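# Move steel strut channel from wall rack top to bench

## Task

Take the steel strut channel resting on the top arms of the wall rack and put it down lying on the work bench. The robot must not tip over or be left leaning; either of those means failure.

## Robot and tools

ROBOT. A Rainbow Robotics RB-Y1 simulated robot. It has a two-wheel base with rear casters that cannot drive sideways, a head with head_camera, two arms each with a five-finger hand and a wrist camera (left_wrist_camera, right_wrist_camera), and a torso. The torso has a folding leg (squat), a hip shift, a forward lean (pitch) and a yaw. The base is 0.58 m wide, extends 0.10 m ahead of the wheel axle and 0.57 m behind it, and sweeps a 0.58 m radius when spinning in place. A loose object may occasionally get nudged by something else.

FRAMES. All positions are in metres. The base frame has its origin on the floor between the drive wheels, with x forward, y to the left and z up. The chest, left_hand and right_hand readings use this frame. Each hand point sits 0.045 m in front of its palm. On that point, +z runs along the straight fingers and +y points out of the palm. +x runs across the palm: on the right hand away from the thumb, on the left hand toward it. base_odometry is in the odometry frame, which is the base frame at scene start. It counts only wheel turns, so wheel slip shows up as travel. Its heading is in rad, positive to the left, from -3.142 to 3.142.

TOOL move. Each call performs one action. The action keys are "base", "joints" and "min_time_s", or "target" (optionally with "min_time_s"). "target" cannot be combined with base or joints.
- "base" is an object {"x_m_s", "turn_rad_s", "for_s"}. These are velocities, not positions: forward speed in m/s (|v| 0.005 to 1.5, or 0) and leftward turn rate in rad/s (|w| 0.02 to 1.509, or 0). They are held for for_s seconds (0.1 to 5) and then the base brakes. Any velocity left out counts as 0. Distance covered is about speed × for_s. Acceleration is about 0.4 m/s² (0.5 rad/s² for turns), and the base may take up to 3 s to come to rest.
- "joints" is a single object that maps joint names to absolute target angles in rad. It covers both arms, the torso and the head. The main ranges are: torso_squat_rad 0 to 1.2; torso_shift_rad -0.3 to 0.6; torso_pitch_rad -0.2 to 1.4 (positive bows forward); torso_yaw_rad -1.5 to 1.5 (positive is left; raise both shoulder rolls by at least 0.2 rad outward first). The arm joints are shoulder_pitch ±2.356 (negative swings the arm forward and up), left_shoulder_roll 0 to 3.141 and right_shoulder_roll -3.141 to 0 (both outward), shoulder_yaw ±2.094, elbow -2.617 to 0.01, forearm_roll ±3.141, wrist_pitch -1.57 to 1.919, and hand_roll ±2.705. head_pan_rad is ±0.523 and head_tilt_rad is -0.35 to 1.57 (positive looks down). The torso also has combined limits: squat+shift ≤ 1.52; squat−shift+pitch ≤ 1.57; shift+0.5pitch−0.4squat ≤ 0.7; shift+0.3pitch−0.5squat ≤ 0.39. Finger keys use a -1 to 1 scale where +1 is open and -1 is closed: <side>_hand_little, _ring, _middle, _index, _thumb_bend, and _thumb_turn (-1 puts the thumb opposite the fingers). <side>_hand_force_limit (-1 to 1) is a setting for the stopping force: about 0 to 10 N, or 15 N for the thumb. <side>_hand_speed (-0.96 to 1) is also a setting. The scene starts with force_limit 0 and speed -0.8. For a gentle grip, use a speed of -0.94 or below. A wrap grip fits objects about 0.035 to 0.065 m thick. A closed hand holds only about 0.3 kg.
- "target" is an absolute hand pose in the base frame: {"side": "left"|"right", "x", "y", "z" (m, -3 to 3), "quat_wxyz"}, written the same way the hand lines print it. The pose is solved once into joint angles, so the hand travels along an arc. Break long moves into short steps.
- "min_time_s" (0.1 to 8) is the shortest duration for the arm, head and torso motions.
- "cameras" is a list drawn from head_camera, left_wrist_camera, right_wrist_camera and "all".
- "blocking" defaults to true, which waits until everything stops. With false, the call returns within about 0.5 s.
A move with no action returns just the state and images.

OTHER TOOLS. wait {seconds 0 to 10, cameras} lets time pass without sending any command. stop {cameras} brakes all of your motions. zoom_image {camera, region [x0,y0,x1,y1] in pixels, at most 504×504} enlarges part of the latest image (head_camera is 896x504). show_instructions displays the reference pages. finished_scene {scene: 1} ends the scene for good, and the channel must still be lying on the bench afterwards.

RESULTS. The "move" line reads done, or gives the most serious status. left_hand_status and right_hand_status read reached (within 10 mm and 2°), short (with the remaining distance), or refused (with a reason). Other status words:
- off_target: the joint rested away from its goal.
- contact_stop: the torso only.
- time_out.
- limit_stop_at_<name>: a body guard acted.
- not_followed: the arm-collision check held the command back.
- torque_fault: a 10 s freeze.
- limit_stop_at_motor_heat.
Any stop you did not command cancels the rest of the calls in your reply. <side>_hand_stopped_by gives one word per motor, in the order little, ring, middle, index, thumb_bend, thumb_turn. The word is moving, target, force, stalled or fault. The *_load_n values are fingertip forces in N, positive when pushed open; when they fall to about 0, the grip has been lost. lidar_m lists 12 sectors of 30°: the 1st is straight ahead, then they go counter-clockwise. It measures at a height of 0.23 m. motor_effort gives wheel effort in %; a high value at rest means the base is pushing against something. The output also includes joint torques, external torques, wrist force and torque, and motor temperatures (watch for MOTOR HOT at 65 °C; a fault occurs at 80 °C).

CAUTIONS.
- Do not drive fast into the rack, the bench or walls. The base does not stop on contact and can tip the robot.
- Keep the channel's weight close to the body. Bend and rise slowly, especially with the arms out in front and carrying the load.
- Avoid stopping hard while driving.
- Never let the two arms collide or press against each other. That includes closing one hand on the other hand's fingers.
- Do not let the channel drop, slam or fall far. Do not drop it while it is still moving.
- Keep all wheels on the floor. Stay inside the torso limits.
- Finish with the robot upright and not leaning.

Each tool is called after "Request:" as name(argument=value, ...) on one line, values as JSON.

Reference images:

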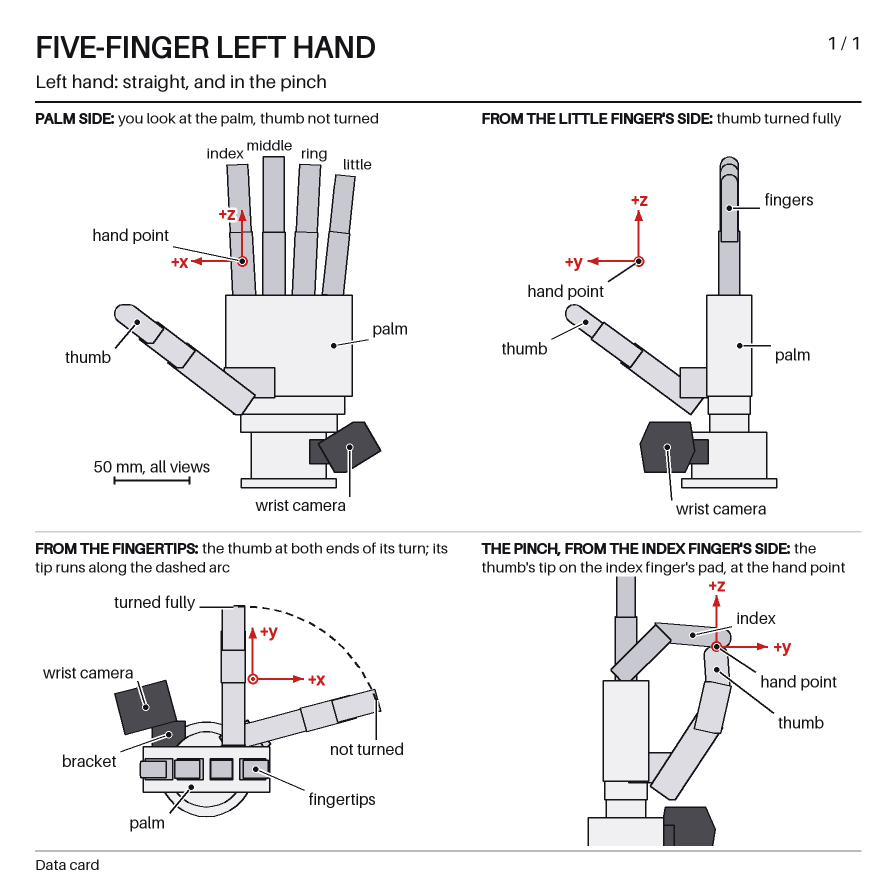

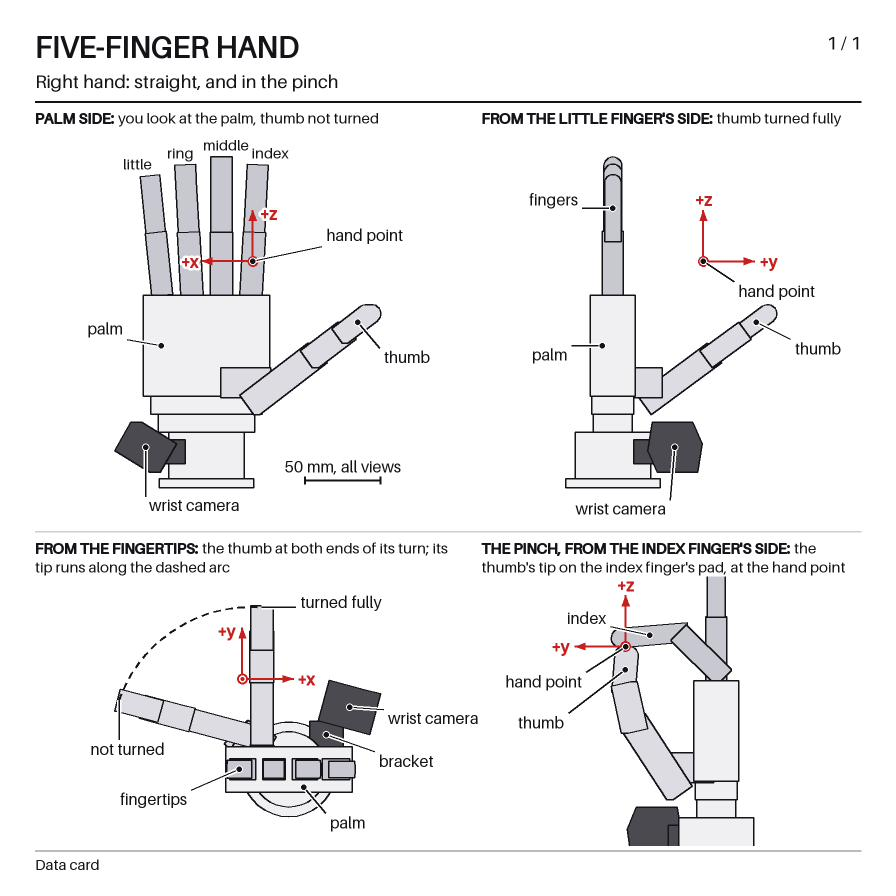

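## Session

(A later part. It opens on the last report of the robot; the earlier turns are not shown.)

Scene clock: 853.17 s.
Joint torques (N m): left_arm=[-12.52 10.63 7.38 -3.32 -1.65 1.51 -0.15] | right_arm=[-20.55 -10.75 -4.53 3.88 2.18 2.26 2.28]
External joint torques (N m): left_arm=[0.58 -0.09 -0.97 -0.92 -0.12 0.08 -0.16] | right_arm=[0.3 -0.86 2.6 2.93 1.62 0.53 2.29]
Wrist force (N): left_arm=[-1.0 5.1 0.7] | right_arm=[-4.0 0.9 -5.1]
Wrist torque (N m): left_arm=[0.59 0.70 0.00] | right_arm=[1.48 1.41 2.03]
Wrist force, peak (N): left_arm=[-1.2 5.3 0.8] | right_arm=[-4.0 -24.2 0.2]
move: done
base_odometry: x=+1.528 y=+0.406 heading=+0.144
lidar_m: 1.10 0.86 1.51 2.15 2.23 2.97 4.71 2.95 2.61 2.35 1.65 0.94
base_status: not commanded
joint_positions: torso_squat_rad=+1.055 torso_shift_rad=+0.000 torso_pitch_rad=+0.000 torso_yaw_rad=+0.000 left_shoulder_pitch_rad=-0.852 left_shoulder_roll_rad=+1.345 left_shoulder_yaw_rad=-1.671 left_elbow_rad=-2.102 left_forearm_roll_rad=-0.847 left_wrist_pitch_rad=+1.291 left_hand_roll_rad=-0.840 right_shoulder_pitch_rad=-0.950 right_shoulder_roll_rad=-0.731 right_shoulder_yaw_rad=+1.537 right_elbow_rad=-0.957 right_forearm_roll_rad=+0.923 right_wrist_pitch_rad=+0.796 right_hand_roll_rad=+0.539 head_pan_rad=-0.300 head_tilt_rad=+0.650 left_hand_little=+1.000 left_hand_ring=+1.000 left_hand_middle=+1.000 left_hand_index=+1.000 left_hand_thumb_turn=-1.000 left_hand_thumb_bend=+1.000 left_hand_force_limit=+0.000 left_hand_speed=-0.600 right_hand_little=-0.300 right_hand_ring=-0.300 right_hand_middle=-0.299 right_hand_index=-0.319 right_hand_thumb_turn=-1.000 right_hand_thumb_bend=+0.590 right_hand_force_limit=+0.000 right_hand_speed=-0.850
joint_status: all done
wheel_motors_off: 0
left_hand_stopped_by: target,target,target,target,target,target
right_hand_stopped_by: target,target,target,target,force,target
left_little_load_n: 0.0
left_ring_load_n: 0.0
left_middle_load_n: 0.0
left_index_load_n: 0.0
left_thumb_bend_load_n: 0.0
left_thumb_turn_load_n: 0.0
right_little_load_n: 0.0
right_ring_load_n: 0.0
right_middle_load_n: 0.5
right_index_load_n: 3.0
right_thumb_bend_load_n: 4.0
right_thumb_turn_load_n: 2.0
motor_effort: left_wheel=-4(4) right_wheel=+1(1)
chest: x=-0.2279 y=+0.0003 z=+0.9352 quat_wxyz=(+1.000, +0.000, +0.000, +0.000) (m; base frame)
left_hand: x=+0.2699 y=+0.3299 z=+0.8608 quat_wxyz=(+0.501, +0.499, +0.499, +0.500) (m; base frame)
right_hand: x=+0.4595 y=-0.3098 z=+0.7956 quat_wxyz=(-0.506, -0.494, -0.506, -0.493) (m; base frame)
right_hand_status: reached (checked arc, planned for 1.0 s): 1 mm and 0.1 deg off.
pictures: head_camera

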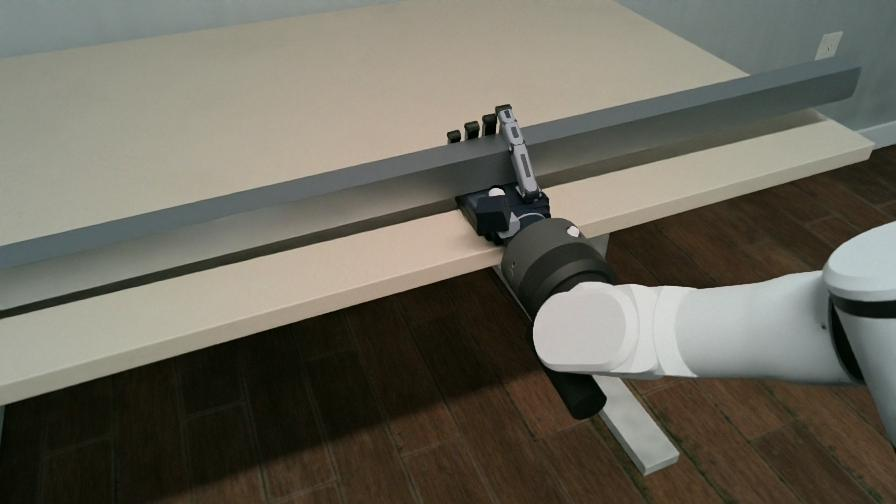

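Request:
move(target={"side":"right","x":0.46,"y":-0.31,"z":0.814,"quat_wxyz":[0.5095,0.4903,0.5095,0.4903]}, min_time_s=1)

Request:
move(target={"side":"left","x":0.25,"y":0.10,"z":0.82,"quat_wxyz":[0.5,0.5,0.5,0.5]}, min_time_s=2)

Request:
move(joints={"head_pan_rad": 0, "head_tilt_rad": 0.8}, cameras=["all"])

Scene clock: 921.17 s.
Joint torques (N m): left_arm=[-12.57 10.25 7.22 -3.18 -1.7 1.62 -0.12] | right_arm=[-38.97 -21.55 -16.47 3.61 3.06 7.9 1.02]
External joint torques (N m): left_arm=[0.52 -0.48 -1.11 -0.78 -0.17 0.19 -0.13] | right_arm=[-18.18 -11.51 -8.87 2.8 2.45 6.21 1.03]
Motor temperatures (°C): left_arm=[41 38 36 38 39 45 41] | right_arm=[40 38 36 39 37 41 43]
Wrist force (N): left_arm=[-1.1 5.2 0.8] | right_arm=[-0.1 -33.4 -0.8]
Wrist torque (N m): left_arm=[0.62 0.68 0.01] | right_arm=[-1.46 0.81 -0.27]
Wrist force, peak (N): left_arm=[-1.4 5.4 0.9] | right_arm=[0.6 -34.6 -0.8]
move: done
base_odometry: x=+1.528 y=+0.406 heading=+0.144
lidar_m: 1.10 0.85 1.53 2.15 2.23 2.97 4.71 2.93 2.61 2.35 1.64 0.93
base_status: not commanded
joint_positions: torso_squat_rad=+1.055 torso_shift_rad=+0.000 torso_pitch_rad=+0.001 torso_yaw_rad=+0.000 left_shoulder_pitch_rad=-0.852 left_shoulder_roll_rad=+1.345 left_shoulder_yaw_rad=-1.671 left_elbow_rad=-2.102 left_forearm_roll_rad=-0.847 left_wrist_pitch_rad=+1.291 left_hand_roll_rad=-0.840 right_shoulder_pitch_rad=-0.965 right_shoulder_roll_rad=-0.777 right_shoulder_yaw_rad=+1.530 right_elbow_rad=-1.031 right_forearm_roll_rad=+0.890 right_wrist_pitch_rad=+0.797 right_hand_roll_rad=+0.596 head_pan_rad=-0.300 head_tilt_rad=+0.650 left_hand_little=+1.000 left_hand_ring=+1.000 left_hand_middle=+1.000 left_hand_index=+1.000 left_hand_thumb_turn=-1.000 left_hand_thumb_bend=+1.000 left_hand_force_limit=+0.000 left_hand_speed=-0.600 right_hand_little=-0.300 right_hand_ring=-0.300 right_hand_middle=-0.299 right_hand_index=-0.319 right_hand_thumb_turn=-1.000 right_hand_thumb_bend=+0.590 right_hand_force_limit=+0.000 right_hand_speed=-0.850
joint_status: all done
wheel_motors_off: 0
left_hand_stopped_by: target,target,target,target,target,target
right_hand_stopped_by: target,target,target,target,force,target
left_little_load_n: 0.0
left_ring_load_n: 0.0
left_middle_load_n: -0.5
left_index_load_n: 0.0
left_thumb_bend_load_n: 0.0
left_thumb_turn_load_n: 0.0
right_little_load_n: 0.0
right_ring_load_n: 0.0
right_middle_load_n: 0.5
right_index_load_n: 3.0
right_thumb_bend_load_n: 4.5
right_thumb_turn_load_n: 0.5
motor_effort: left_wheel=-4(4) right_wheel=+1(2)
chest: x=-0.2276 y=+0.0002 z=+0.9352 quat_wxyz=(+1.000, +0.000, +0.000, +0.000) (m; base frame)
left_hand: x=+0.2701 y=+0.3299 z=+0.8605 quat_wxyz=(+0.500, +0.500, +0.500, +0.500) (m; base frame)
right_hand: x=+0.4593 y=-0.3087 z=+0.8083 quat_wxyz=(-0.508, -0.490, -0.511, -0.491) (m; base frame)
right_hand_status: reached (checked arc, planned for 1.0 s): 6 mm and 0.3 deg off.
pictures: none

Scene clock: 923.50 s.
Joint torques (N m): left_arm=[-15.7 1.27 10.06 -4.16 -1.77 0.73 -0.12] | right_arm=[-38.92 -21.35 -16.7 3.67 3.12 8.03 1.19]
External joint torques (N m): left_arm=[-0.74 -1.54 1.86 0.77 0.28 0.11 -0.13] | right_arm=[-18.13 -11.32 -9.1 2.86 2.5 6.35 1.2]
Wrist force (N): left_arm=[-0.9 5.1 0.5] | right_arm=[0.8 -33.5 -0.6]
Wrist torque (N m): left_arm=[0.61 0.67 0.00] | right_arm=[-1.45 0.69 -0.22]
Wrist force, peak (N): left_arm=[-1.3 5.5 0.8] | right_arm=[1.0 -34.4 -0.8]
move: done
base_odometry: x=+1.528 y=+0.406 heading=+0.144
lidar_m: 1.10 0.85 1.54 2.15 2.22 2.97 4.72 2.93 2.61 2.33 1.66 0.94
base_status: not commanded
joint_positions: torso_squat_rad=+1.055 torso_shift_rad=+0.000 torso_pitch_rad=+0.001 torso_yaw_rad=+0.000 left_shoulder_pitch_rad=-0.853 left_shoulder_roll_rad=+0.565 left_shoulder_yaw_rad=-1.604 left_elbow_rad=-1.912 left_forearm_roll_rad=-0.731 left_wrist_pitch_rad=+1.686 left_hand_roll_rad=-1.281 right_shoulder_pitch_rad=-0.965 right_shoulder_roll_rad=-0.777 right_shoulder_yaw_rad=+1.530 right_elbow_rad=-1.031 right_forearm_roll_rad=+0.890 right_wrist_pitch_rad=+0.797 right_hand_roll_rad=+0.596 head_pan_rad=-0.300 head_tilt_rad=+0.650 left_hand_little=+1.000 left_hand_ring=+1.000 left_hand_middle=+1.000 left_hand_index=+1.000 left_hand_thumb_turn=-1.000 left_hand_thumb_bend=+1.000 left_hand_force_limit=+0.000 left_hand_speed=-0.600 right_hand_little=-0.300 right_hand_ring=-0.300 right_hand_middle=-0.299 right_hand_index=-0.319 right_hand_thumb_turn=-1.000 right_hand_thumb_bend=+0.590 right_hand_force_limit=+0.000 right_hand_speed=-0.850
joint_status: all done
wheel_motors_off: 0
left_hand_stopped_by: target,target,target,target,target,target
right_hand_stopped_by: target,target,target,target,force,target
left_little_load_n: 0.5
left_ring_load_n: 0.0
left_middle_load_n: 0.0
left_index_load_n: 0.0
left_thumb_bend_load_n: 0.0
left_thumb_turn_load_n: 0.0
right_little_load_n: 0.0
right_ring_load_n: 0.0
right_middle_load_n: 0.5
right_index_load_n: 3.5
right_thumb_bend_load_n: 4.5
right_thumb_turn_load_n: 0.0
motor_effort: left_wheel=-4(4) right_wheel=+1(2)
chest: x=-0.2276 y=+0.0002 z=+0.9352 quat_wxyz=(+1.000, +0.000, +0.000, +0.000) (m; base frame)
left_hand: x=+0.2498 y=+0.1000 z=+0.8201 quat_wxyz=(+0.500, +0.500, +0.500, +0.500) (m; base frame)
left_hand_status: reached (checked arc, planned for 2.0 s): 0 mm and 0.1 deg off.
right_hand: x=+0.4593 y=-0.3087 z=+0.8083 quat_wxyz=(-0.508, -0.490, -0.511, -0.491) (m; base frame)
pictures: none

Scene clock: 924.33 s.
Joint torques (N m): left_arm=[-16.01 1.59 10.51 -4.39 -1.89 0.78 0.06] | right_arm=[-39.27 -21.24 -16.88 3.78 3.33 7.89 1.18]
External joint torques (N m): left_arm=[-1.05 -1.22 2.31 0.54 0.16 0.17 0.05] | right_arm=[-18.48 -11.21 -9.28 2.98 2.71 6.21 1.19]
Wrist force (N): left_arm=[-1.1 5.0 0.4] | right_arm=[0.4 -33.9 -0.9]
Wrist torque (N m): left_arm=[0.62 0.69 -0.02] | right_arm=[-1.53 0.74 -0.26]
Wrist force, peak (N): left_arm=[-1.3 5.2 0.3] | right_arm=[0.5 -34.2 -0.7]
move: done
base_odometry: x=+1.528 y=+0.406 heading=+0.144
lidar_m: 1.09 0.85 1.54 2.16 2.21 2.98 4.71 2.93 2.60 2.33 1.65 0.94
base_status: not commanded
joint_positions: torso_squat_rad=+1.055 torso_shift_rad=+0.000 torso_pitch_rad=+0.001 torso_yaw_rad=+0.000 left_shoulder_pitch_rad=-0.853 left_shoulder_roll_rad=+0.565 left_shoulder_yaw_rad=-1.604 left_elbow_rad=-1.912 left_forearm_roll_rad=-0.731 left_wrist_pitch_rad=+1.686 left_hand_roll_rad=-1.281 right_shoulder_pitch_rad=-0.965 right_shoulder_roll_rad=-0.777 right_shoulder_yaw_rad=+1.530 right_elbow_rad=-1.031 right_forearm_roll_rad=+0.890 right_wrist_pitch_rad=+0.797 right_hand_roll_rad=+0.596 head_pan_rad=+0.000 head_tilt_rad=+0.800 left_hand_little=+1.000 left_hand_ring=+1.000 left_hand_middle=+1.000 left_hand_index=+1.000 left_hand_thumb_turn=-1.000 left_hand_thumb_bend=+1.000 left_hand_force_limit=+0.000 left_hand_speed=-0.600 right_hand_little=-0.300 right_hand_ring=-0.300 right_hand_middle=-0.299 right_hand_index=-0.319 right_hand_thumb_turn=-1.000 right_hand_thumb_bend=+0.590 right_hand_force_limit=+0.000 right_hand_speed=-0.850
joint_status: all done
wheel_motors_off: 0
left_hand_stopped_by: target,target,target,target,target,target
right_hand_stopped_by: target,target,target,target,force,target
left_little_load_n: 0.0
left_ring_load_n: 0.0
left_middle_load_n: 0.0
left_index_load_n: 0.0
left_thumb_bend_load_n: 0.0
left_thumb_turn_load_n: -0.5
right_little_load_n: 0.0
right_ring_load_n: 0.0
right_middle_load_n: 0.5
right_index_load_n: 3.0
right_thumb_bend_load_n: 4.5
right_thumb_turn_load_n: 0.0
motor_effort: left_wheel=-3(4) right_wheel=+1(2)
chest: x=-0.2276 y=+0.0002 z=+0.9352 quat_wxyz=(+1.000, +0.000, +0.000, +0.000) (m; base frame)
left_hand: x=+0.2498 y=+0.1000 z=+0.8201 quat_wxyz=(+0.500, +0.500, +0.500, +0.500) (m; base frame)
right_hand: x=+0.4593 y=-0.3087 z=+0.8083 quat_wxyz=(-0.508, -0.490, -0.511, -0.491) (m; base frame)
pictures: head_camera, left_wrist_camera, right_wrist_camera

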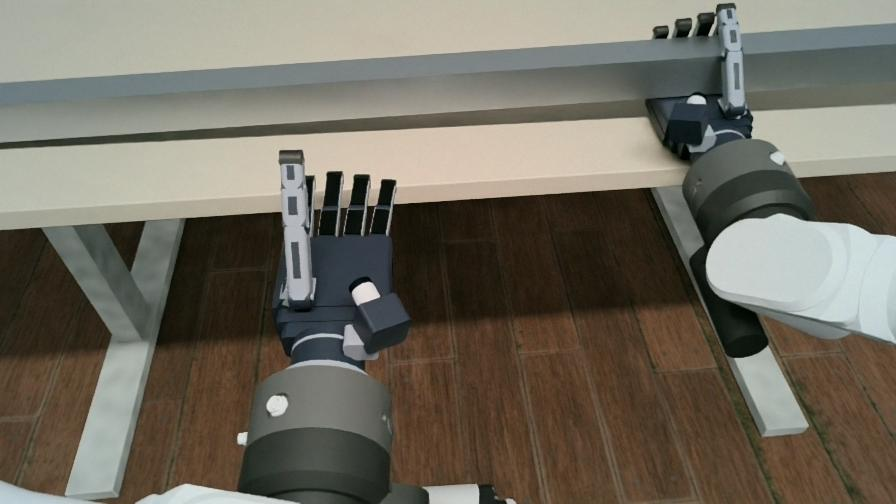

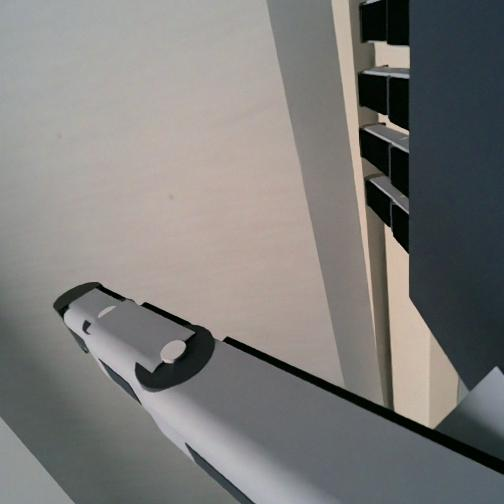

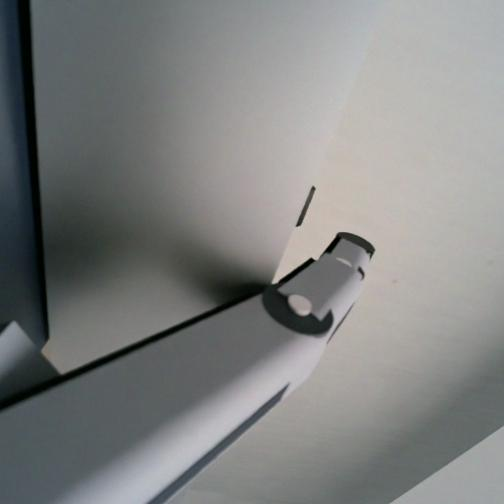

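Request:
move(target={"side":"left","x":0.29,"y":-0.10,"z":0.805,"quat_wxyz":[0.5,0.5,0.5,0.5]}, min_time_s=2.5, cameras=["all"])

Scene clock: 942.43 s.
Joint torques (N m): left_arm=[-17.38 -2.12 10.44 -2.5 -1.56 0.58 0.14] | right_arm=[-39.16 -21.02 -16.79 3.59 3.29 7.89 1.28]
External joint torques (N m): left_arm=[-0.8 -0.99 2.6 0.78 0.45 -0.11 0.13] | right_arm=[-18.37 -10.99 -9.19 2.79 2.67 6.21 1.29]
Wrist force (N): left_arm=[-1.4 4.9 0.9] | right_arm=[0.6 -34.0 -0.9]
Wrist torque (N m): left_arm=[0.56 0.74 0.08] | right_arm=[-1.54 0.75 -0.27]
Wrist force, peak (N): left_arm=[-1.5 5.4 0.5] | right_arm=[0.5 -34.5 -0.9]
move: short
base_odometry: x=+1.528 y=+0.406 heading=+0.144
lidar_m: 1.10 0.86 1.54 2.15 2.21 2.99 4.71 2.94 2.59 2.35 1.65 0.93
base_status: not commanded
joint_positions: torso_squat_rad=+1.055 torso_shift_rad=+0.000 torso_pitch_rad=+0.001 torso_yaw_rad=+0.000 left_shoulder_pitch_rad=-1.061 left_shoulder_roll_rad=+0.000 left_shoulder_yaw_rad=-1.571 left_elbow_rad=-1.256 left_forearm_roll_rad=-0.500 left_wrist_pitch_rad=+1.457 left_hand_roll_rad=-1.262 right_shoulder_pitch_rad=-0.965 right_shoulder_roll_rad=-0.777 right_shoulder_yaw_rad=+1.530 right_elbow_rad=-1.031 right_forearm_roll_rad=+0.890 right_wrist_pitch_rad=+0.797 right_hand_roll_rad=+0.596 head_pan_rad=+0.000 head_tilt_rad=+0.800 left_hand_little=+1.000 left_hand_ring=+1.000 left_hand_middle=+1.000 left_hand_index=+1.000 left_hand_thumb_turn=-1.000 left_hand_thumb_bend=+1.000 left_hand_force_limit=+0.000 left_hand_speed=-0.600 right_hand_little=-0.300 right_hand_ring=-0.300 right_hand_middle=-0.299 right_hand_index=-0.319 right_hand_thumb_turn=-1.000 right_hand_thumb_bend=+0.590 right_hand_force_limit=+0.000 right_hand_speed=-0.850
joint_status: all done
wheel_motors_off: 0
left_hand_stopped_by: target,target,target,target,target,target
right_hand_stopped_by: target,target,target,target,force,target
left_little_load_n: 0.0
left_ring_load_n: 0.0
left_middle_load_n: 0.0
left_index_load_n: 0.0
left_thumb_bend_load_n: 0.0
left_thumb_turn_load_n: 0.0
right_little_load_n: 0.5
right_ring_load_n: 0.5
right_middle_load_n: 0.5
right_index_load_n: 3.5
right_thumb_bend_load_n: 4.5
right_thumb_turn_load_n: 0.0
motor_effort: left_wheel=-3(4) right_wheel=+1(2)
chest: x=-0.2276 y=+0.0002 z=+0.9352 quat_wxyz=(+1.000, +0.000, +0.000, +0.000) (m; base frame)
left_hand: x=+0.2899 y=-0.0994 z=+0.8053 quat_wxyz=(+0.512, +0.552, +0.474, +0.457) (m; base frame)
left_hand_status: short (checked arc, as near as the solve gets, planned for 2.5 s): 1 mm and 8.4 deg off. The place is met; only the turn is off.
right_hand: x=+0.4593 y=-0.3087 z=+0.8083 quat_wxyz=(-0.508, -0.490, -0.511, -0.491) (m; base frame)
pictures: head_camera, left_wrist_camera, right_wrist_camera

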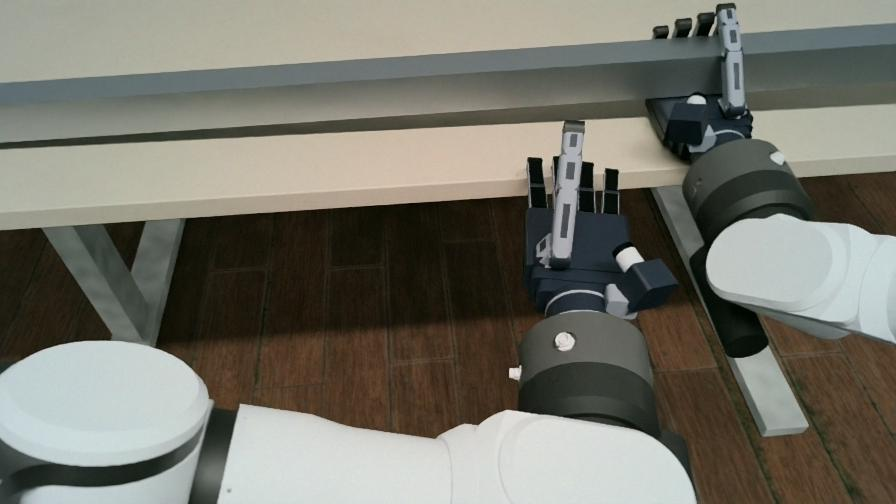

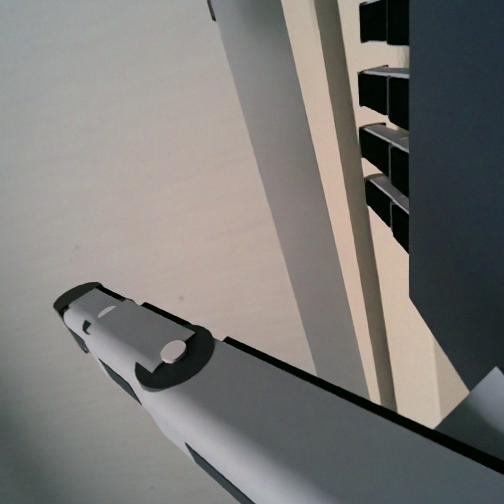

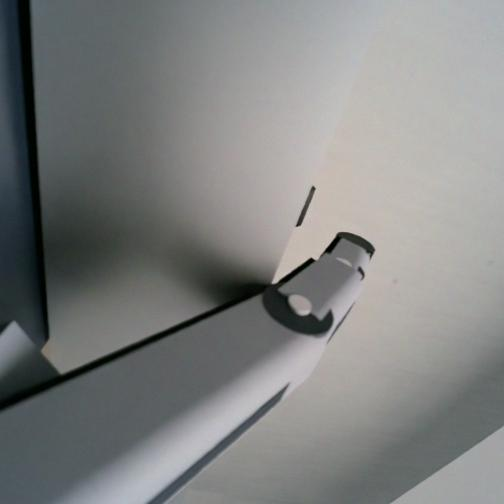

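Request:
move(target={"side":"left","x":0.29,"y":0.0,"z":0.80,"quat_wxyz":[0.5,0.5,0.5,0.5]}, min_time_s=1.5)

Request:
move(target={"side":"left","x":0.385,"y":0.0,"z":0.800,"quat_wxyz":[0.5,0.5,0.5,0.5]}, min_time_s=2, cameras=["all"])

Scene clock: 971.33 s.
Joint torques (N m): left_arm=[-16.79 1.01 7.42 -4.27 -1.95 0.81 0.05] | right_arm=[-38.88 -21.69 -16.68 3.74 3.25 7.9 1.08]
External joint torques (N m): left_arm=[0.09 0.75 -0.61 -0.88 0.04 0.01 0.04] | right_arm=[-18.09 -11.65 -9.08 2.94 2.63 6.22 1.09]
Wrist force (N): left_arm=[-1.3 5.1 0.5] | right_arm=[-0.4 -34.0 -1.1]
Wrist torque (N m): left_arm=[0.61 0.71 0.09] | right_arm=[-1.53 0.83 -0.32]
Wrist force, peak (N): left_arm=[-1.4 5.4 1.0] | right_arm=[0.3 -34.4 -0.5]
move: done
base_odometry: x=+1.528 y=+0.406 heading=+0.144
lidar_m: 1.10 0.84 1.54 2.15 2.22 2.99 4.72 2.93 2.60 2.34 1.65 0.92
base_status: not commanded
joint_positions: torso_squat_rad=+1.055 torso_shift_rad=+0.000 torso_pitch_rad=+0.001 torso_yaw_rad=+0.000 left_shoulder_pitch_rad=-0.991 left_shoulder_roll_rad=+0.190 left_shoulder_yaw_rad=-1.614 left_elbow_rad=-1.421 left_forearm_roll_rad=-0.575 left_wrist_pitch_rad=+1.603 left_hand_roll_rad=-1.190 right_shoulder_pitch_rad=-0.965 right_shoulder_roll_rad=-0.777 right_shoulder_yaw_rad=+1.530 right_elbow_rad=-1.031 right_forearm_roll_rad=+0.890 right_wrist_pitch_rad=+0.797 right_hand_roll_rad=+0.596 head_pan_rad=+0.000 head_tilt_rad=+0.800 left_hand_little=+1.000 left_hand_ring=+1.000 left_hand_middle=+1.000 left_hand_index=+1.000 left_hand_thumb_turn=-1.000 left_hand_thumb_bend=+1.000 left_hand_force_limit=+0.000 left_hand_speed=-0.600 right_hand_little=-0.300 right_hand_ring=-0.300 right_hand_middle=-0.299 right_hand_index=-0.319 right_hand_thumb_turn=-1.000 right_hand_thumb_bend=+0.590 right_hand_force_limit=+0.000 right_hand_speed=-0.850
joint_status: all done
wheel_motors_off: 0
left_hand_stopped_by: target,target,target,target,target,target
right_hand_stopped_by: target,target,target,target,force,target
left_little_load_n: 0.0
left_ring_load_n: 0.0
left_middle_load_n: 0.0
left_index_load_n: 0.0
left_thumb_bend_load_n: 0.0
left_thumb_turn_load_n: -0.5
right_little_load_n: 0.0
right_ring_load_n: 0.0
right_middle_load_n: 0.5
right_index_load_n: 3.0
right_thumb_bend_load_n: 4.5
right_thumb_turn_load_n: 0.5
motor_effort: left_wheel=-4(4) right_wheel=+2(2)
chest: x=-0.2276 y=+0.0002 z=+0.9352 quat_wxyz=(+1.000, +0.000, +0.000, +0.000) (m; base frame)
left_hand: x=+0.2900 y=-0.0001 z=+0.8003 quat_wxyz=(+0.500, +0.499, +0.500, +0.500) (m; base frame)
left_hand_status: reached (checked arc, planned for 1.5 s): 0 mm and 0.1 deg off.
right_hand: x=+0.4593 y=-0.3087 z=+0.8083 quat_wxyz=(-0.508, -0.490, -0.511, -0.491) (m; base frame)
pictures: none

Scene clock: 973.67 s.
Joint torques (N m): left_arm=[-19.78 0.77 8.14 -0.56 -1.39 0.64 0.02] | right_arm=[-38.95 -20.85 -16.78 3.8 3.45 7.74 0.99]
External joint torques (N m): left_arm=[0.4 -1.18 1.51 0.79 0.36 -0.42 0.01] | right_arm=[-18.16 -10.81 -9.18 3 2.83 6.06 1]
Wrist force (N): left_arm=[-1.3 5.5 0.2] | right_arm=[0.4 -33.9 -0.6]
Wrist torque (N m): left_arm=[0.71 0.70 0.08] | right_arm=[-1.51 0.61 -0.26]
Wrist force, peak (N): left_arm=[0.9 22.4 -24.8] | right_arm=[-1.4 -36.2 0.7]
move: done
base_odometry: x=+1.528 y=+0.406 heading=+0.143
lidar_m: 1.09 0.85 1.54 2.15 2.20 2.98 4.72 2.96 2.60 2.36 1.65 0.93
base_status: not commanded
joint_positions: torso_squat_rad=+1.055 torso_shift_rad=+0.000 torso_pitch_rad=+0.001 torso_yaw_rad=+0.000 left_shoulder_pitch_rad=-1.092 left_shoulder_roll_rad=+0.090 left_shoulder_yaw_rad=-1.563 left_elbow_rad=-0.954 left_forearm_roll_rad=-0.510 left_wrist_pitch_rad=+1.251 left_hand_roll_rad=-1.057 right_shoulder_pitch_rad=-0.965 right_shoulder_roll_rad=-0.777 right_shoulder_yaw_rad=+1.530 right_elbow_rad=-1.031 right_forearm_roll_rad=+0.890 right_wrist_pitch_rad=+0.797 right_hand_roll_rad=+0.596 head_pan_rad=+0.000 head_tilt_rad=+0.800 left_hand_little=+1.000 left_hand_ring=+1.000 left_hand_middle=+1.000 left_hand_index=+1.000 left_hand_thumb_turn=-1.000 left_hand_thumb_bend=+1.000 left_hand_force_limit=+0.000 left_hand_speed=-0.600 right_hand_little=-0.300 right_hand_ring=-0.300 right_hand_middle=-0.299 right_hand_index=-0.319 right_hand_thumb_turn=-1.000 right_hand_thumb_bend=+0.590 right_hand_force_limit=+0.000 right_hand_speed=-0.850
joint_status: all done
wheel_motors_off: 0
left_hand_stopped_by: target,target,target,target,target,target
right_hand_stopped_by: target,target,target,target,force,target
left_little_load_n: 0.0
left_ring_load_n: 0.0
left_middle_load_n: 0.0
left_index_load_n: 0.0
left_thumb_bend_load_n: 0.0
left_thumb_turn_load_n: 0.0
right_little_load_n: 0.0
right_ring_load_n: 0.0
right_middle_load_n: 0.5
right_index_load_n: 3.5
right_thumb_bend_load_n: 4.5
right_thumb_turn_load_n: 0.5
motor_effort: left_wheel=-2(4) right_wheel=+7(9)
chest: x=-0.2276 y=+0.0002 z=+0.9352 quat_wxyz=(+1.000, +0.000, +0.000, +0.000) (m; base frame)
left_hand: x=+0.3849 y=+0.0000 z=+0.8004 quat_wxyz=(+0.500, +0.500, +0.500, +0.500) (m; base frame)
left_hand_status: reached (checked arc, planned for 2.0 s): 0 mm and 0.1 deg off.
right_hand: x=+0.4593 y=-0.3088 z=+0.8084 quat_wxyz=(-0.508, -0.490, -0.511, -0.491) (m; base frame)
pictures: head_camera, left_wrist_camera, right_wrist_camera

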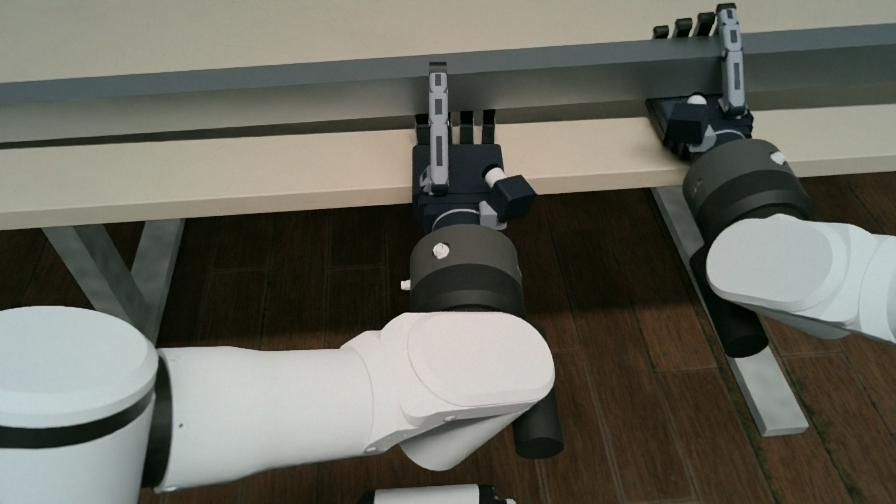

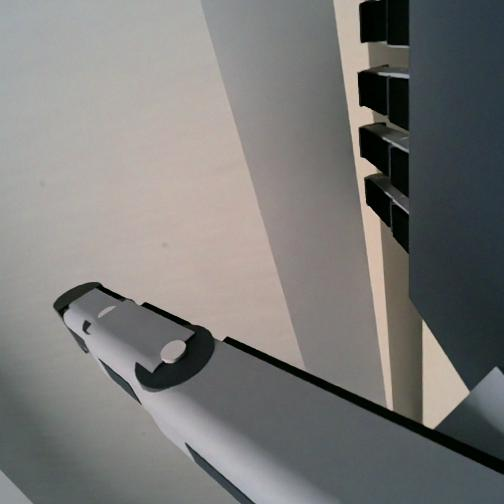

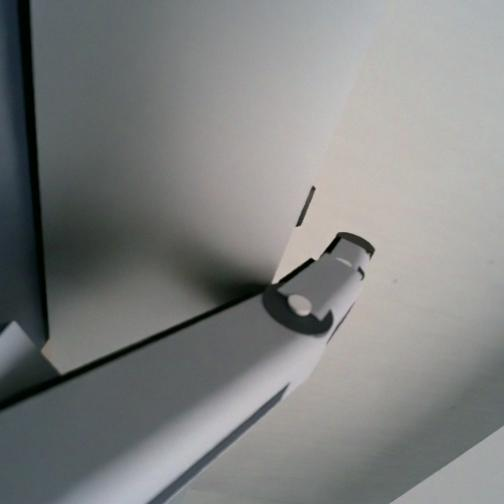

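Request:
zoom_image(camera="head_camera", region=[380, 50, 560, 170])

Request:
zoom_image(camera="head_camera", region=[600, 0, 780, 120])

Scaled by 2.800 from the camera's 896x504 image, which has a finer 1280x720 frame.

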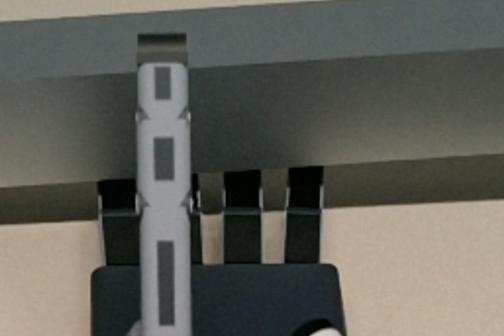

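Scaled by 2.800 from the camera's 896x504 image, which has a finer 1280x720 frame.

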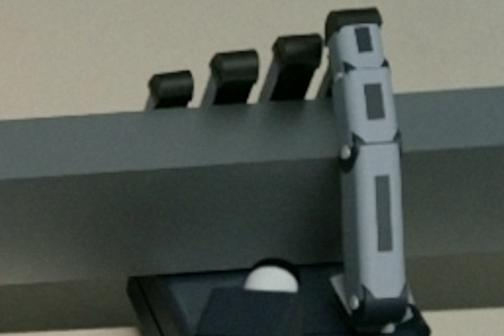

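Request:
move(target={"side":"left","x":0.408,"y":0.0,"z":0.801,"quat_wxyz":[0.5,0.5,0.5,0.5]}, min_time_s=1.5, cameras=["head_camera","left_wrist_camera"])

Scene clock: 993.07 s.
Joint torques (N m): left_arm=[-22.28 0.51 8.15 -0.15 -1.35 1.01 -0.03] | right_arm=[-39.28 -20.42 -16.44 3.92 3.61 7.7 1.02]
External joint torques (N m): left_arm=[-1.43 -1.77 2.52 0.54 0.28 -0.13 -0.04] | right_arm=[-18.49 -10.38 -8.84 3.11 3 6.02 1.03]
Wrist force (N): left_arm=[-1.1 5.4 0.5] | right_arm=[-0.6 -34.1 -1.1]
Wrist torque (N m): left_arm=[0.67 0.69 0.08] | right_arm=[-1.52 0.80 -0.31]
Wrist force, peak (N): left_arm=[-1.3 5.8 0.6] | right_arm=[-0.2 -34.5 -1.0]
move: done
base_odometry: x=+1.528 y=+0.406 heading=+0.143
lidar_m: 1.09 0.86 1.52 2.15 2.22 2.99 4.72 2.94 2.61 2.33 1.64 0.94
base_status: not commanded
joint_positions: torso_squat_rad=+1.055 torso_shift_rad=+0.000 torso_pitch_rad=+0.001 torso_yaw_rad=+0.000 left_shoulder_pitch_rad=-1.119 left_shoulder_roll_rad=+0.034 left_shoulder_yaw_rad=-1.557 left_elbow_rad=-0.782 left_forearm_roll_rad=-0.505 left_wrist_pitch_rad=+1.140 left_hand_roll_rad=-1.012 right_shoulder_pitch_rad=-0.965 right_shoulder_roll_rad=-0.777 right_shoulder_yaw_rad=+1.530 right_elbow_rad=-1.031 right_forearm_roll_rad=+0.890 right_wrist_pitch_rad=+0.797 right_hand_roll_rad=+0.596 head_pan_rad=+0.000 head_tilt_rad=+0.800 left_hand_little=+1.000 left_hand_ring=+1.000 left_hand_middle=+1.000 left_hand_index=+1.000 left_hand_thumb_turn=-1.000 left_hand_thumb_bend=+1.000 left_hand_force_limit=+0.000 left_hand_speed=-0.600 right_hand_little=-0.300 right_hand_ring=-0.300 right_hand_middle=-0.299 right_hand_index=-0.319 right_hand_thumb_turn=-1.000 right_hand_thumb_bend=+0.590 right_hand_force_limit=+0.000 right_hand_speed=-0.850
joint_status: all done
wheel_motors_off: 0
left_hand_stopped_by: target,target,target,target,target,target
right_hand_stopped_by: target,target,target,target,force,target
left_little_load_n: 0.0
left_ring_load_n: 0.0
left_middle_load_n: 0.0
left_index_load_n: 0.0
left_thumb_bend_load_n: 0.0
left_thumb_turn_load_n: 0.0
right_little_load_n: 0.0
right_ring_load_n: 0.0
right_middle_load_n: 0.5
right_index_load_n: 3.5
right_thumb_bend_load_n: 4.5
right_thumb_turn_load_n: 0.5
motor_effort: left_wheel=-2(2) right_wheel=+6(7)
chest: x=-0.2276 y=+0.0002 z=+0.9352 quat_wxyz=(+1.000, +0.000, +0.000, +0.000) (m; base frame)
left_hand: x=+0.4077 y=+0.0002 z=+0.8013 quat_wxyz=(+0.500, +0.501, +0.500, +0.499) (m; base frame)
left_hand_status: reached (checked arc, planned for 1.5 s): 0 mm and 0.2 deg off.
right_hand: x=+0.4593 y=-0.3088 z=+0.8084 quat_wxyz=(-0.508, -0.490, -0.511, -0.491) (m; base frame)
pictures: head_camera, left_wrist_camera

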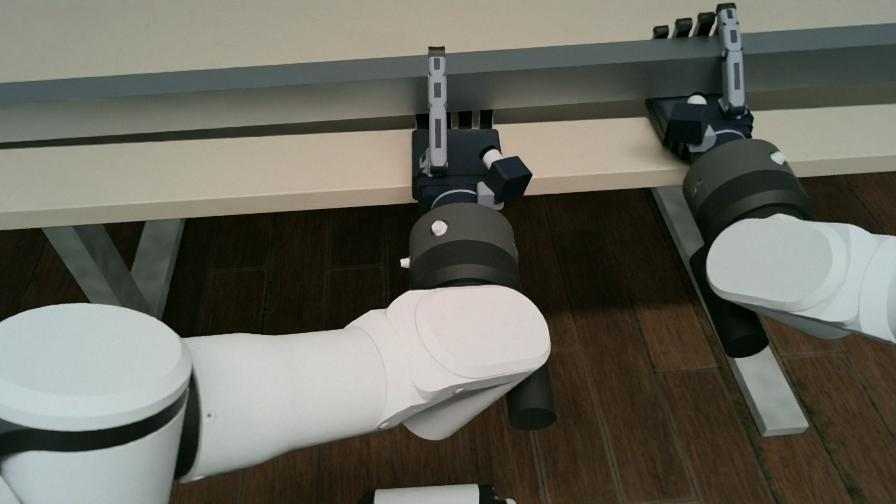

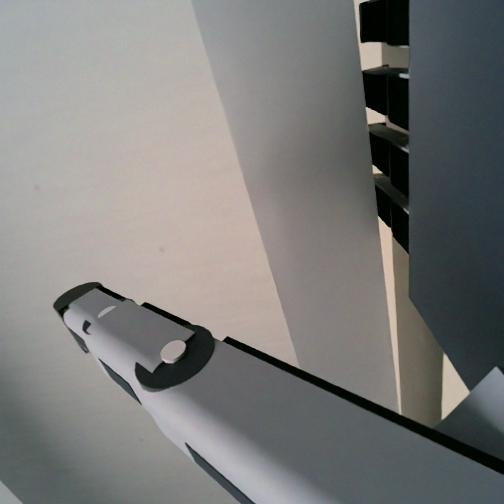

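Request:
move(target={"side":"left","x":0.408,"y":0.0,"z":0.806,"quat_wxyz":[0.5100,0.4898,0.5100,0.4898]}, min_time_s=1)

Request:
move(target={"side":"left","x":0.408,"y":0.0,"z":0.812,"quat_wxyz":[0.5100,0.4898,0.5100,0.4898]}, min_time_s=1.5, cameras=["left_wrist_camera"])

Scene clock: 1000.70 s.
Joint torques (N m): left_arm=[-22.56 1.52 8.31 -1.7 -1.32 1.54 0.1] | right_arm=[-38.96 -20.67 -16.56 4.02 3.68 7.75 1.19]
External joint torques (N m): left_arm=[-1.66 -0.81 2.6 -0.88 0.33 0.43 0.1] | right_arm=[-18.17 -10.63 -8.96 3.21 3.06 6.07 1.2]
Wrist force (N): left_arm=[-1.1 5.4 0.5] | right_arm=[-0.5 -33.6 -0.5]
Wrist torque (N m): left_arm=[0.66 0.73 0.10] | right_arm=[-1.48 0.75 -0.30]
Wrist force, peak (N): left_arm=[-1.3 5.7 0.6] | right_arm=[-0.5 -34.3 -0.9]
move: done
base_odometry: x=+1.528 y=+0.406 heading=+0.143
lidar_m: 1.10 0.85 1.52 2.14 2.22 2.99 4.72 2.94 2.60 2.35 1.66 0.93
base_status: not commanded
joint_positions: torso_squat_rad=+1.055 torso_shift_rad=+0.000 torso_pitch_rad=+0.001 torso_yaw_rad=+0.000 left_shoulder_pitch_rad=-1.125 left_shoulder_roll_rad=+0.034 left_shoulder_yaw_rad=-1.541 left_elbow_rad=-0.792 left_forearm_roll_rad=-0.504 left_wrist_pitch_rad=+1.146 left_hand_roll_rad=-0.990 right_shoulder_pitch_rad=-0.965 right_shoulder_roll_rad=-0.777 right_shoulder_yaw_rad=+1.530 right_elbow_rad=-1.031 right_forearm_roll_rad=+0.890 right_wrist_pitch_rad=+0.797 right_hand_roll_rad=+0.596 head_pan_rad=+0.000 head_tilt_rad=+0.800 left_hand_little=+1.000 left_hand_ring=+1.000 left_hand_middle=+1.000 left_hand_index=+1.000 left_hand_thumb_turn=-1.000 left_hand_thumb_bend=+1.000 left_hand_force_limit=+0.000 left_hand_speed=-0.600 right_hand_little=-0.300 right_hand_ring=-0.300 right_hand_middle=-0.299 right_hand_index=-0.319 right_hand_thumb_turn=-1.000 right_hand_thumb_bend=+0.590 right_hand_force_limit=+0.000 right_hand_speed=-0.850
joint_status: all done
wheel_motors_off: 0
left_hand_stopped_by: target,target,target,target,target,target
right_hand_stopped_by: target,target,target,target,force,target
left_little_load_n: 0.0
left_ring_load_n: 0.0
left_middle_load_n: 0.0
left_index_load_n: 0.0
left_thumb_bend_load_n: 0.0
left_thumb_turn_load_n: 0.0
right_little_load_n: 0.0
right_ring_load_n: 0.0
right_middle_load_n: 0.5
right_index_load_n: 3.5
right_thumb_bend_load_n: 4.5
right_thumb_turn_load_n: 0.5
motor_effort: left_wheel=-2(2) right_wheel=+6(7)
chest: x=-0.2276 y=+0.0002 z=+0.9352 quat_wxyz=(+1.000, +0.000, +0.000, +0.000) (m; base frame)
left_hand: x=+0.4080 y=+0.0000 z=+0.8060 quat_wxyz=(+0.510, +0.490, +0.510, +0.490) (m; base frame)
left_hand_status: reached (checked arc, planned for 1.0 s): 0 mm and 0.1 deg off.
right_hand: x=+0.4593 y=-0.3088 z=+0.8084 quat_wxyz=(-0.508, -0.490, -0.511, -0.491) (m; base frame)
pictures: none

Scene clock: 1002.53 s.
Joint torques (N m): left_arm=[-28.21 4.74 9.64 -0.68 -3.67 3.89 -0.66] | right_arm=[-35.66 -19.42 -15.3 3.88 2.68 6.56 0.92]
External joint torques (N m): left_arm=[-7.25 2.27 3.64 0.24 -1.99 2.81 -0.67] | right_arm=[-14.86 -9.38 -7.7 3.08 2.06 4.88 0.93]
Wrist force (N): left_arm=[-3.1 -5.5 4.5] | right_arm=[0.9 -26.2 -3.7]
Wrist torque (N m): left_arm=[0.89 0.60 -0.14] | right_arm=[-1.26 0.71 -0.25]
Wrist force, peak (N): left_arm=[-3.0 -5.9 4.7] | right_arm=[-0.2 -34.1 -0.6]
move: done
base_odometry: x=+1.528 y=+0.406 heading=+0.143
lidar_m: 1.09 0.84 1.55 2.15 2.21 2.99 4.72 2.95 2.61 2.33 1.65 0.93
base_status: not commanded
joint_positions: torso_squat_rad=+1.055 torso_shift_rad=+0.000 torso_pitch_rad=+0.001 torso_yaw_rad=+0.000 left_shoulder_pitch_rad=-1.132 left_shoulder_roll_rad=+0.051 left_shoulder_yaw_rad=-1.534 left_elbow_rad=-0.829 left_forearm_roll_rad=-0.494 left_wrist_pitch_rad=+1.159 left_hand_roll_rad=-1.008 right_shoulder_pitch_rad=-0.966 right_shoulder_roll_rad=-0.777 right_shoulder_yaw_rad=+1.530 right_elbow_rad=-1.031 right_forearm_roll_rad=+0.890 right_wrist_pitch_rad=+0.797 right_hand_roll_rad=+0.596 head_pan_rad=+0.000 head_tilt_rad=+0.800 left_hand_little=+1.000 left_hand_ring=+1.000 left_hand_middle=+1.000 left_hand_index=+1.000 left_hand_thumb_turn=-1.000 left_hand_thumb_bend=+1.000 left_hand_force_limit=+0.000 left_hand_speed=-0.600 right_hand_little=-0.300 right_hand_ring=-0.300 right_hand_middle=-0.299 right_hand_index=-0.319 right_hand_thumb_turn=-1.000 right_hand_thumb_bend=+0.590 right_hand_force_limit=+0.000 right_hand_speed=-0.850
joint_status: all done
wheel_motors_off: 0
left_hand_stopped_by: target,target,target,target,target,target
right_hand_stopped_by: target,target,target,target,force,target
left_little_load_n: 0.0
left_ring_load_n: 0.0
left_middle_load_n: 0.0
left_index_load_n: 1.0
left_thumb_bend_load_n: 0.0
left_thumb_turn_load_n: 0.0
right_little_load_n: 0.0
right_ring_load_n: 0.0
right_middle_load_n: 0.5
right_index_load_n: 3.0
right_thumb_bend_load_n: 4.5
right_thumb_turn_load_n: 0.0
motor_effort: left_wheel=-2(2) right_wheel=+6(7)
chest: x=-0.2276 y=+0.0002 z=+0.9352 quat_wxyz=(+1.000, +0.000, +0.000, +0.000) (m; base frame)
left_hand: x=+0.4077 y=-0.0003 z=+0.8107 quat_wxyz=(+0.510, +0.490, +0.510, +0.489) (m; base frame)
left_hand_status: reached (checked arc, planned for 1.5 s): 1 mm and 0.1 deg off.
right_hand: x=+0.4595 y=-0.3087 z=+0.8091 quat_wxyz=(-0.508, -0.489, -0.511, -0.492) (m; base frame)
pictures: left_wrist_camera

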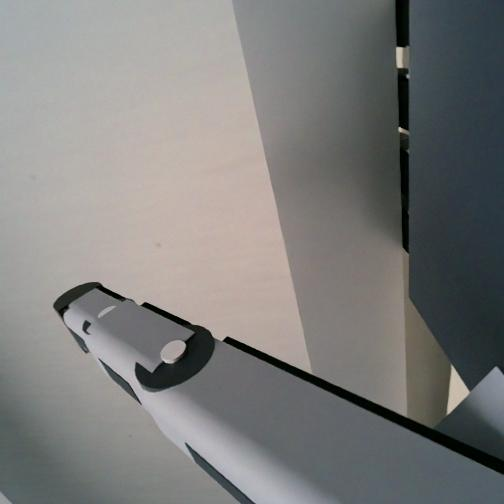

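Request:
move(target={"side":"left","x":0.408,"y":0.0,"z":0.818,"quat_wxyz":[0.5100,0.4898,0.5100,0.4898]}, min_time_s=1.5)

Request:
move(target={"side":"right","x":0.46,"y":-0.31,"z":0.810,"quat_wxyz":[0.5095,0.4903,0.5095,0.4903]}, min_time_s=1.5, cameras=["head_camera"])

Scene clock: 1009.23 s.
Joint torques (N m): left_arm=[-38.98 7.24 12.43 0.12 -7.41 6.14 -1.25] | right_arm=[-28.04 -17.48 -11.94 3.97 1.43 4.41 0.7]
External joint torques (N m): left_arm=[-17.97 4.64 6.14 1.15 -5.7 5.11 -1.26] | right_arm=[-7.22 -7.44 -4.32 3.16 0.81 2.73 0.71]
Wrist force (N): left_arm=[-3.7 -21.9 4.7] | right_arm=[0.9 -14.4 -3.4]
Wrist torque (N m): left_arm=[1.15 0.77 -0.14] | right_arm=[-0.67 0.88 -0.11]
Wrist force, peak (N): left_arm=[-3.7 -22.1 4.6] | right_arm=[1.0 -26.7 -3.8]
move: done
base_odometry: x=+1.528 y=+0.406 heading=+0.143
lidar_m: 1.09 0.85 1.53 2.15 2.23 2.97 4.71 2.94 2.62 2.34 1.64 0.93
base_status: not commanded
joint_positions: torso_squat_rad=+1.055 torso_shift_rad=+0.000 torso_pitch_rad=+0.001 torso_yaw_rad=+0.000 left_shoulder_pitch_rad=-1.138 left_shoulder_roll_rad=+0.069 left_shoulder_yaw_rad=-1.527 left_elbow_rad=-0.867 left_forearm_roll_rad=-0.482 left_wrist_pitch_rad=+1.171 left_hand_roll_rad=-1.027 right_shoulder_pitch_rad=-0.968 right_shoulder_roll_rad=-0.778 right_shoulder_yaw_rad=+1.529 right_elbow_rad=-1.031 right_forearm_roll_rad=+0.890 right_wrist_pitch_rad=+0.798 right_hand_roll_rad=+0.596 head_pan_rad=+0.000 head_tilt_rad=+0.800 left_hand_little=+1.000 left_hand_ring=+1.000 left_hand_middle=+1.000 left_hand_index=+1.000 left_hand_thumb_turn=-1.000 left_hand_thumb_bend=+1.000 left_hand_force_limit=+0.000 left_hand_speed=-0.600 right_hand_little=-0.300 right_hand_ring=-0.300 right_hand_middle=-0.299 right_hand_index=-0.319 right_hand_thumb_turn=-1.000 right_hand_thumb_bend=+0.590 right_hand_force_limit=+0.000 right_hand_speed=-0.850
joint_status: all done
wheel_motors_off: 0
left_hand_stopped_by: target,target,target,target,target,target
right_hand_stopped_by: target,target,target,target,force,target
left_little_load_n: 0.0
left_ring_load_n: 0.0
left_middle_load_n: 0.5
left_index_load_n: 1.5
left_thumb_bend_load_n: 0.0
left_thumb_turn_load_n: 0.0
right_little_load_n: 0.0
right_ring_load_n: 0.0
right_middle_load_n: 0.5
right_index_load_n: 3.0
right_thumb_bend_load_n: 5.5
right_thumb_turn_load_n: 1.5
motor_effort: left_wheel=-2(2) right_wheel=+6(7)
chest: x=-0.2275 y=+0.0003 z=+0.9352 quat_wxyz=(+1.000, +0.000, +0.001, +0.000) (m; base frame)
left_hand: x=+0.4073 y=-0.0002 z=+0.8147 quat_wxyz=(+0.509, +0.491, +0.511, +0.488) (m; base frame)
left_hand_status: reached (checked arc, planned for 1.5 s): 3 mm and 0.3 deg off.
right_hand: x=+0.4600 y=-0.3087 z=+0.8107 quat_wxyz=(-0.509, -0.489, -0.510, -0.492) (m; base frame)
pictures: none

Scene clock: 1011.07 s.
Joint torques (N m): left_arm=[-40.54 7.21 12.11 0.99 -8.67 6.56 -1] | right_arm=[-23.6 -15.22 -10.08 3.07 0.17 3.57 0.7]
External joint torques (N m): left_arm=[-19.54 4.61 5.83 2.03 -6.96 5.53 -1.01] | right_arm=[-2.79 -5.18 -2.47 2.26 -0.45 1.89 0.71]
Wrist force (N): left_arm=[-4.3 -27.2 3.5] | right_arm=[2.3 -10.4 -2.3]
Wrist torque (N m): left_arm=[1.42 0.74 -0.09] | right_arm=[-0.60 0.78 -0.04]
Wrist force, peak (N): left_arm=[-4.4 -27.5 3.5] | right_arm=[1.2 -14.9 -3.2]
move: done
base_odometry: x=+1.528 y=+0.406 heading=+0.143
lidar_m: 1.10 0.85 1.54 2.14 2.22 2.98 4.72 2.95 2.61 2.34 1.63 0.94
base_status: not commanded
joint_positions: torso_squat_rad=+1.055 torso_shift_rad=+0.000 torso_pitch_rad=+0.001 torso_yaw_rad=+0.000 left_shoulder_pitch_rad=-1.137 left_shoulder_roll_rad=+0.069 left_shoulder_yaw_rad=-1.527 left_elbow_rad=-0.867 left_forearm_roll_rad=-0.482 left_wrist_pitch_rad=+1.171 left_hand_roll_rad=-1.027 right_shoulder_pitch_rad=-0.966 right_shoulder_roll_rad=-0.776 right_shoulder_yaw_rad=+1.529 right_elbow_rad=-1.031 right_forearm_roll_rad=+0.884 right_wrist_pitch_rad=+0.798 right_hand_roll_rad=+0.602 head_pan_rad=+0.000 head_tilt_rad=+0.800 left_hand_little=+1.000 left_hand_ring=+1.000 left_hand_middle=+1.000 left_hand_index=+1.000 left_hand_thumb_turn=-1.000 left_hand_thumb_bend=+1.000 left_hand_force_limit=+0.000 left_hand_speed=-0.600 right_hand_little=-0.300 right_hand_ring=-0.300 right_hand_middle=-0.299 right_hand_index=-0.319 right_hand_thumb_turn=-1.000 right_hand_thumb_bend=+0.590 right_hand_force_limit=+0.000 right_hand_speed=-0.850
joint_status: all done
wheel_motors_off: 0
left_hand_stopped_by: target,target,target,target,target,target
right_hand_stopped_by: target,target,target,target,force,target
left_little_load_n: 0.0
left_ring_load_n: 0.0
left_middle_load_n: 0.5
left_index_load_n: 1.5
left_thumb_bend_load_n: 0.0
left_thumb_turn_load_n: 0.0
right_little_load_n: 0.0
right_ring_load_n: 0.0
right_middle_load_n: 0.0
right_index_load_n: 3.0
right_thumb_bend_load_n: 6.0
right_thumb_turn_load_n: 1.5
motor_effort: left_wheel=-2(2) right_wheel=+6(7)
chest: x=-0.2275 y=+0.0003 z=+0.9352 quat_wxyz=(+1.000, +0.000, +0.001, +0.000) (m; base frame)
left_hand: x=+0.4073 y=-0.0002 z=+0.8144 quat_wxyz=(+0.509, +0.491, +0.512, +0.488) (m; base frame)
right_hand: x=+0.4598 y=-0.3092 z=+0.8088 quat_wxyz=(-0.509, -0.490, -0.510, -0.490) (m; base frame)
right_hand_status: reached (checked arc, planned for 1.5 s): 1 mm and 0.1 deg off.
pictures: head_camera

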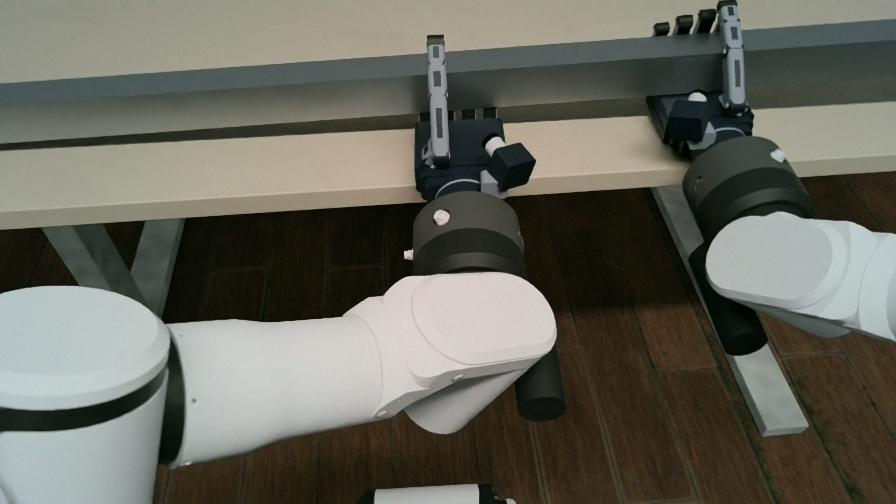

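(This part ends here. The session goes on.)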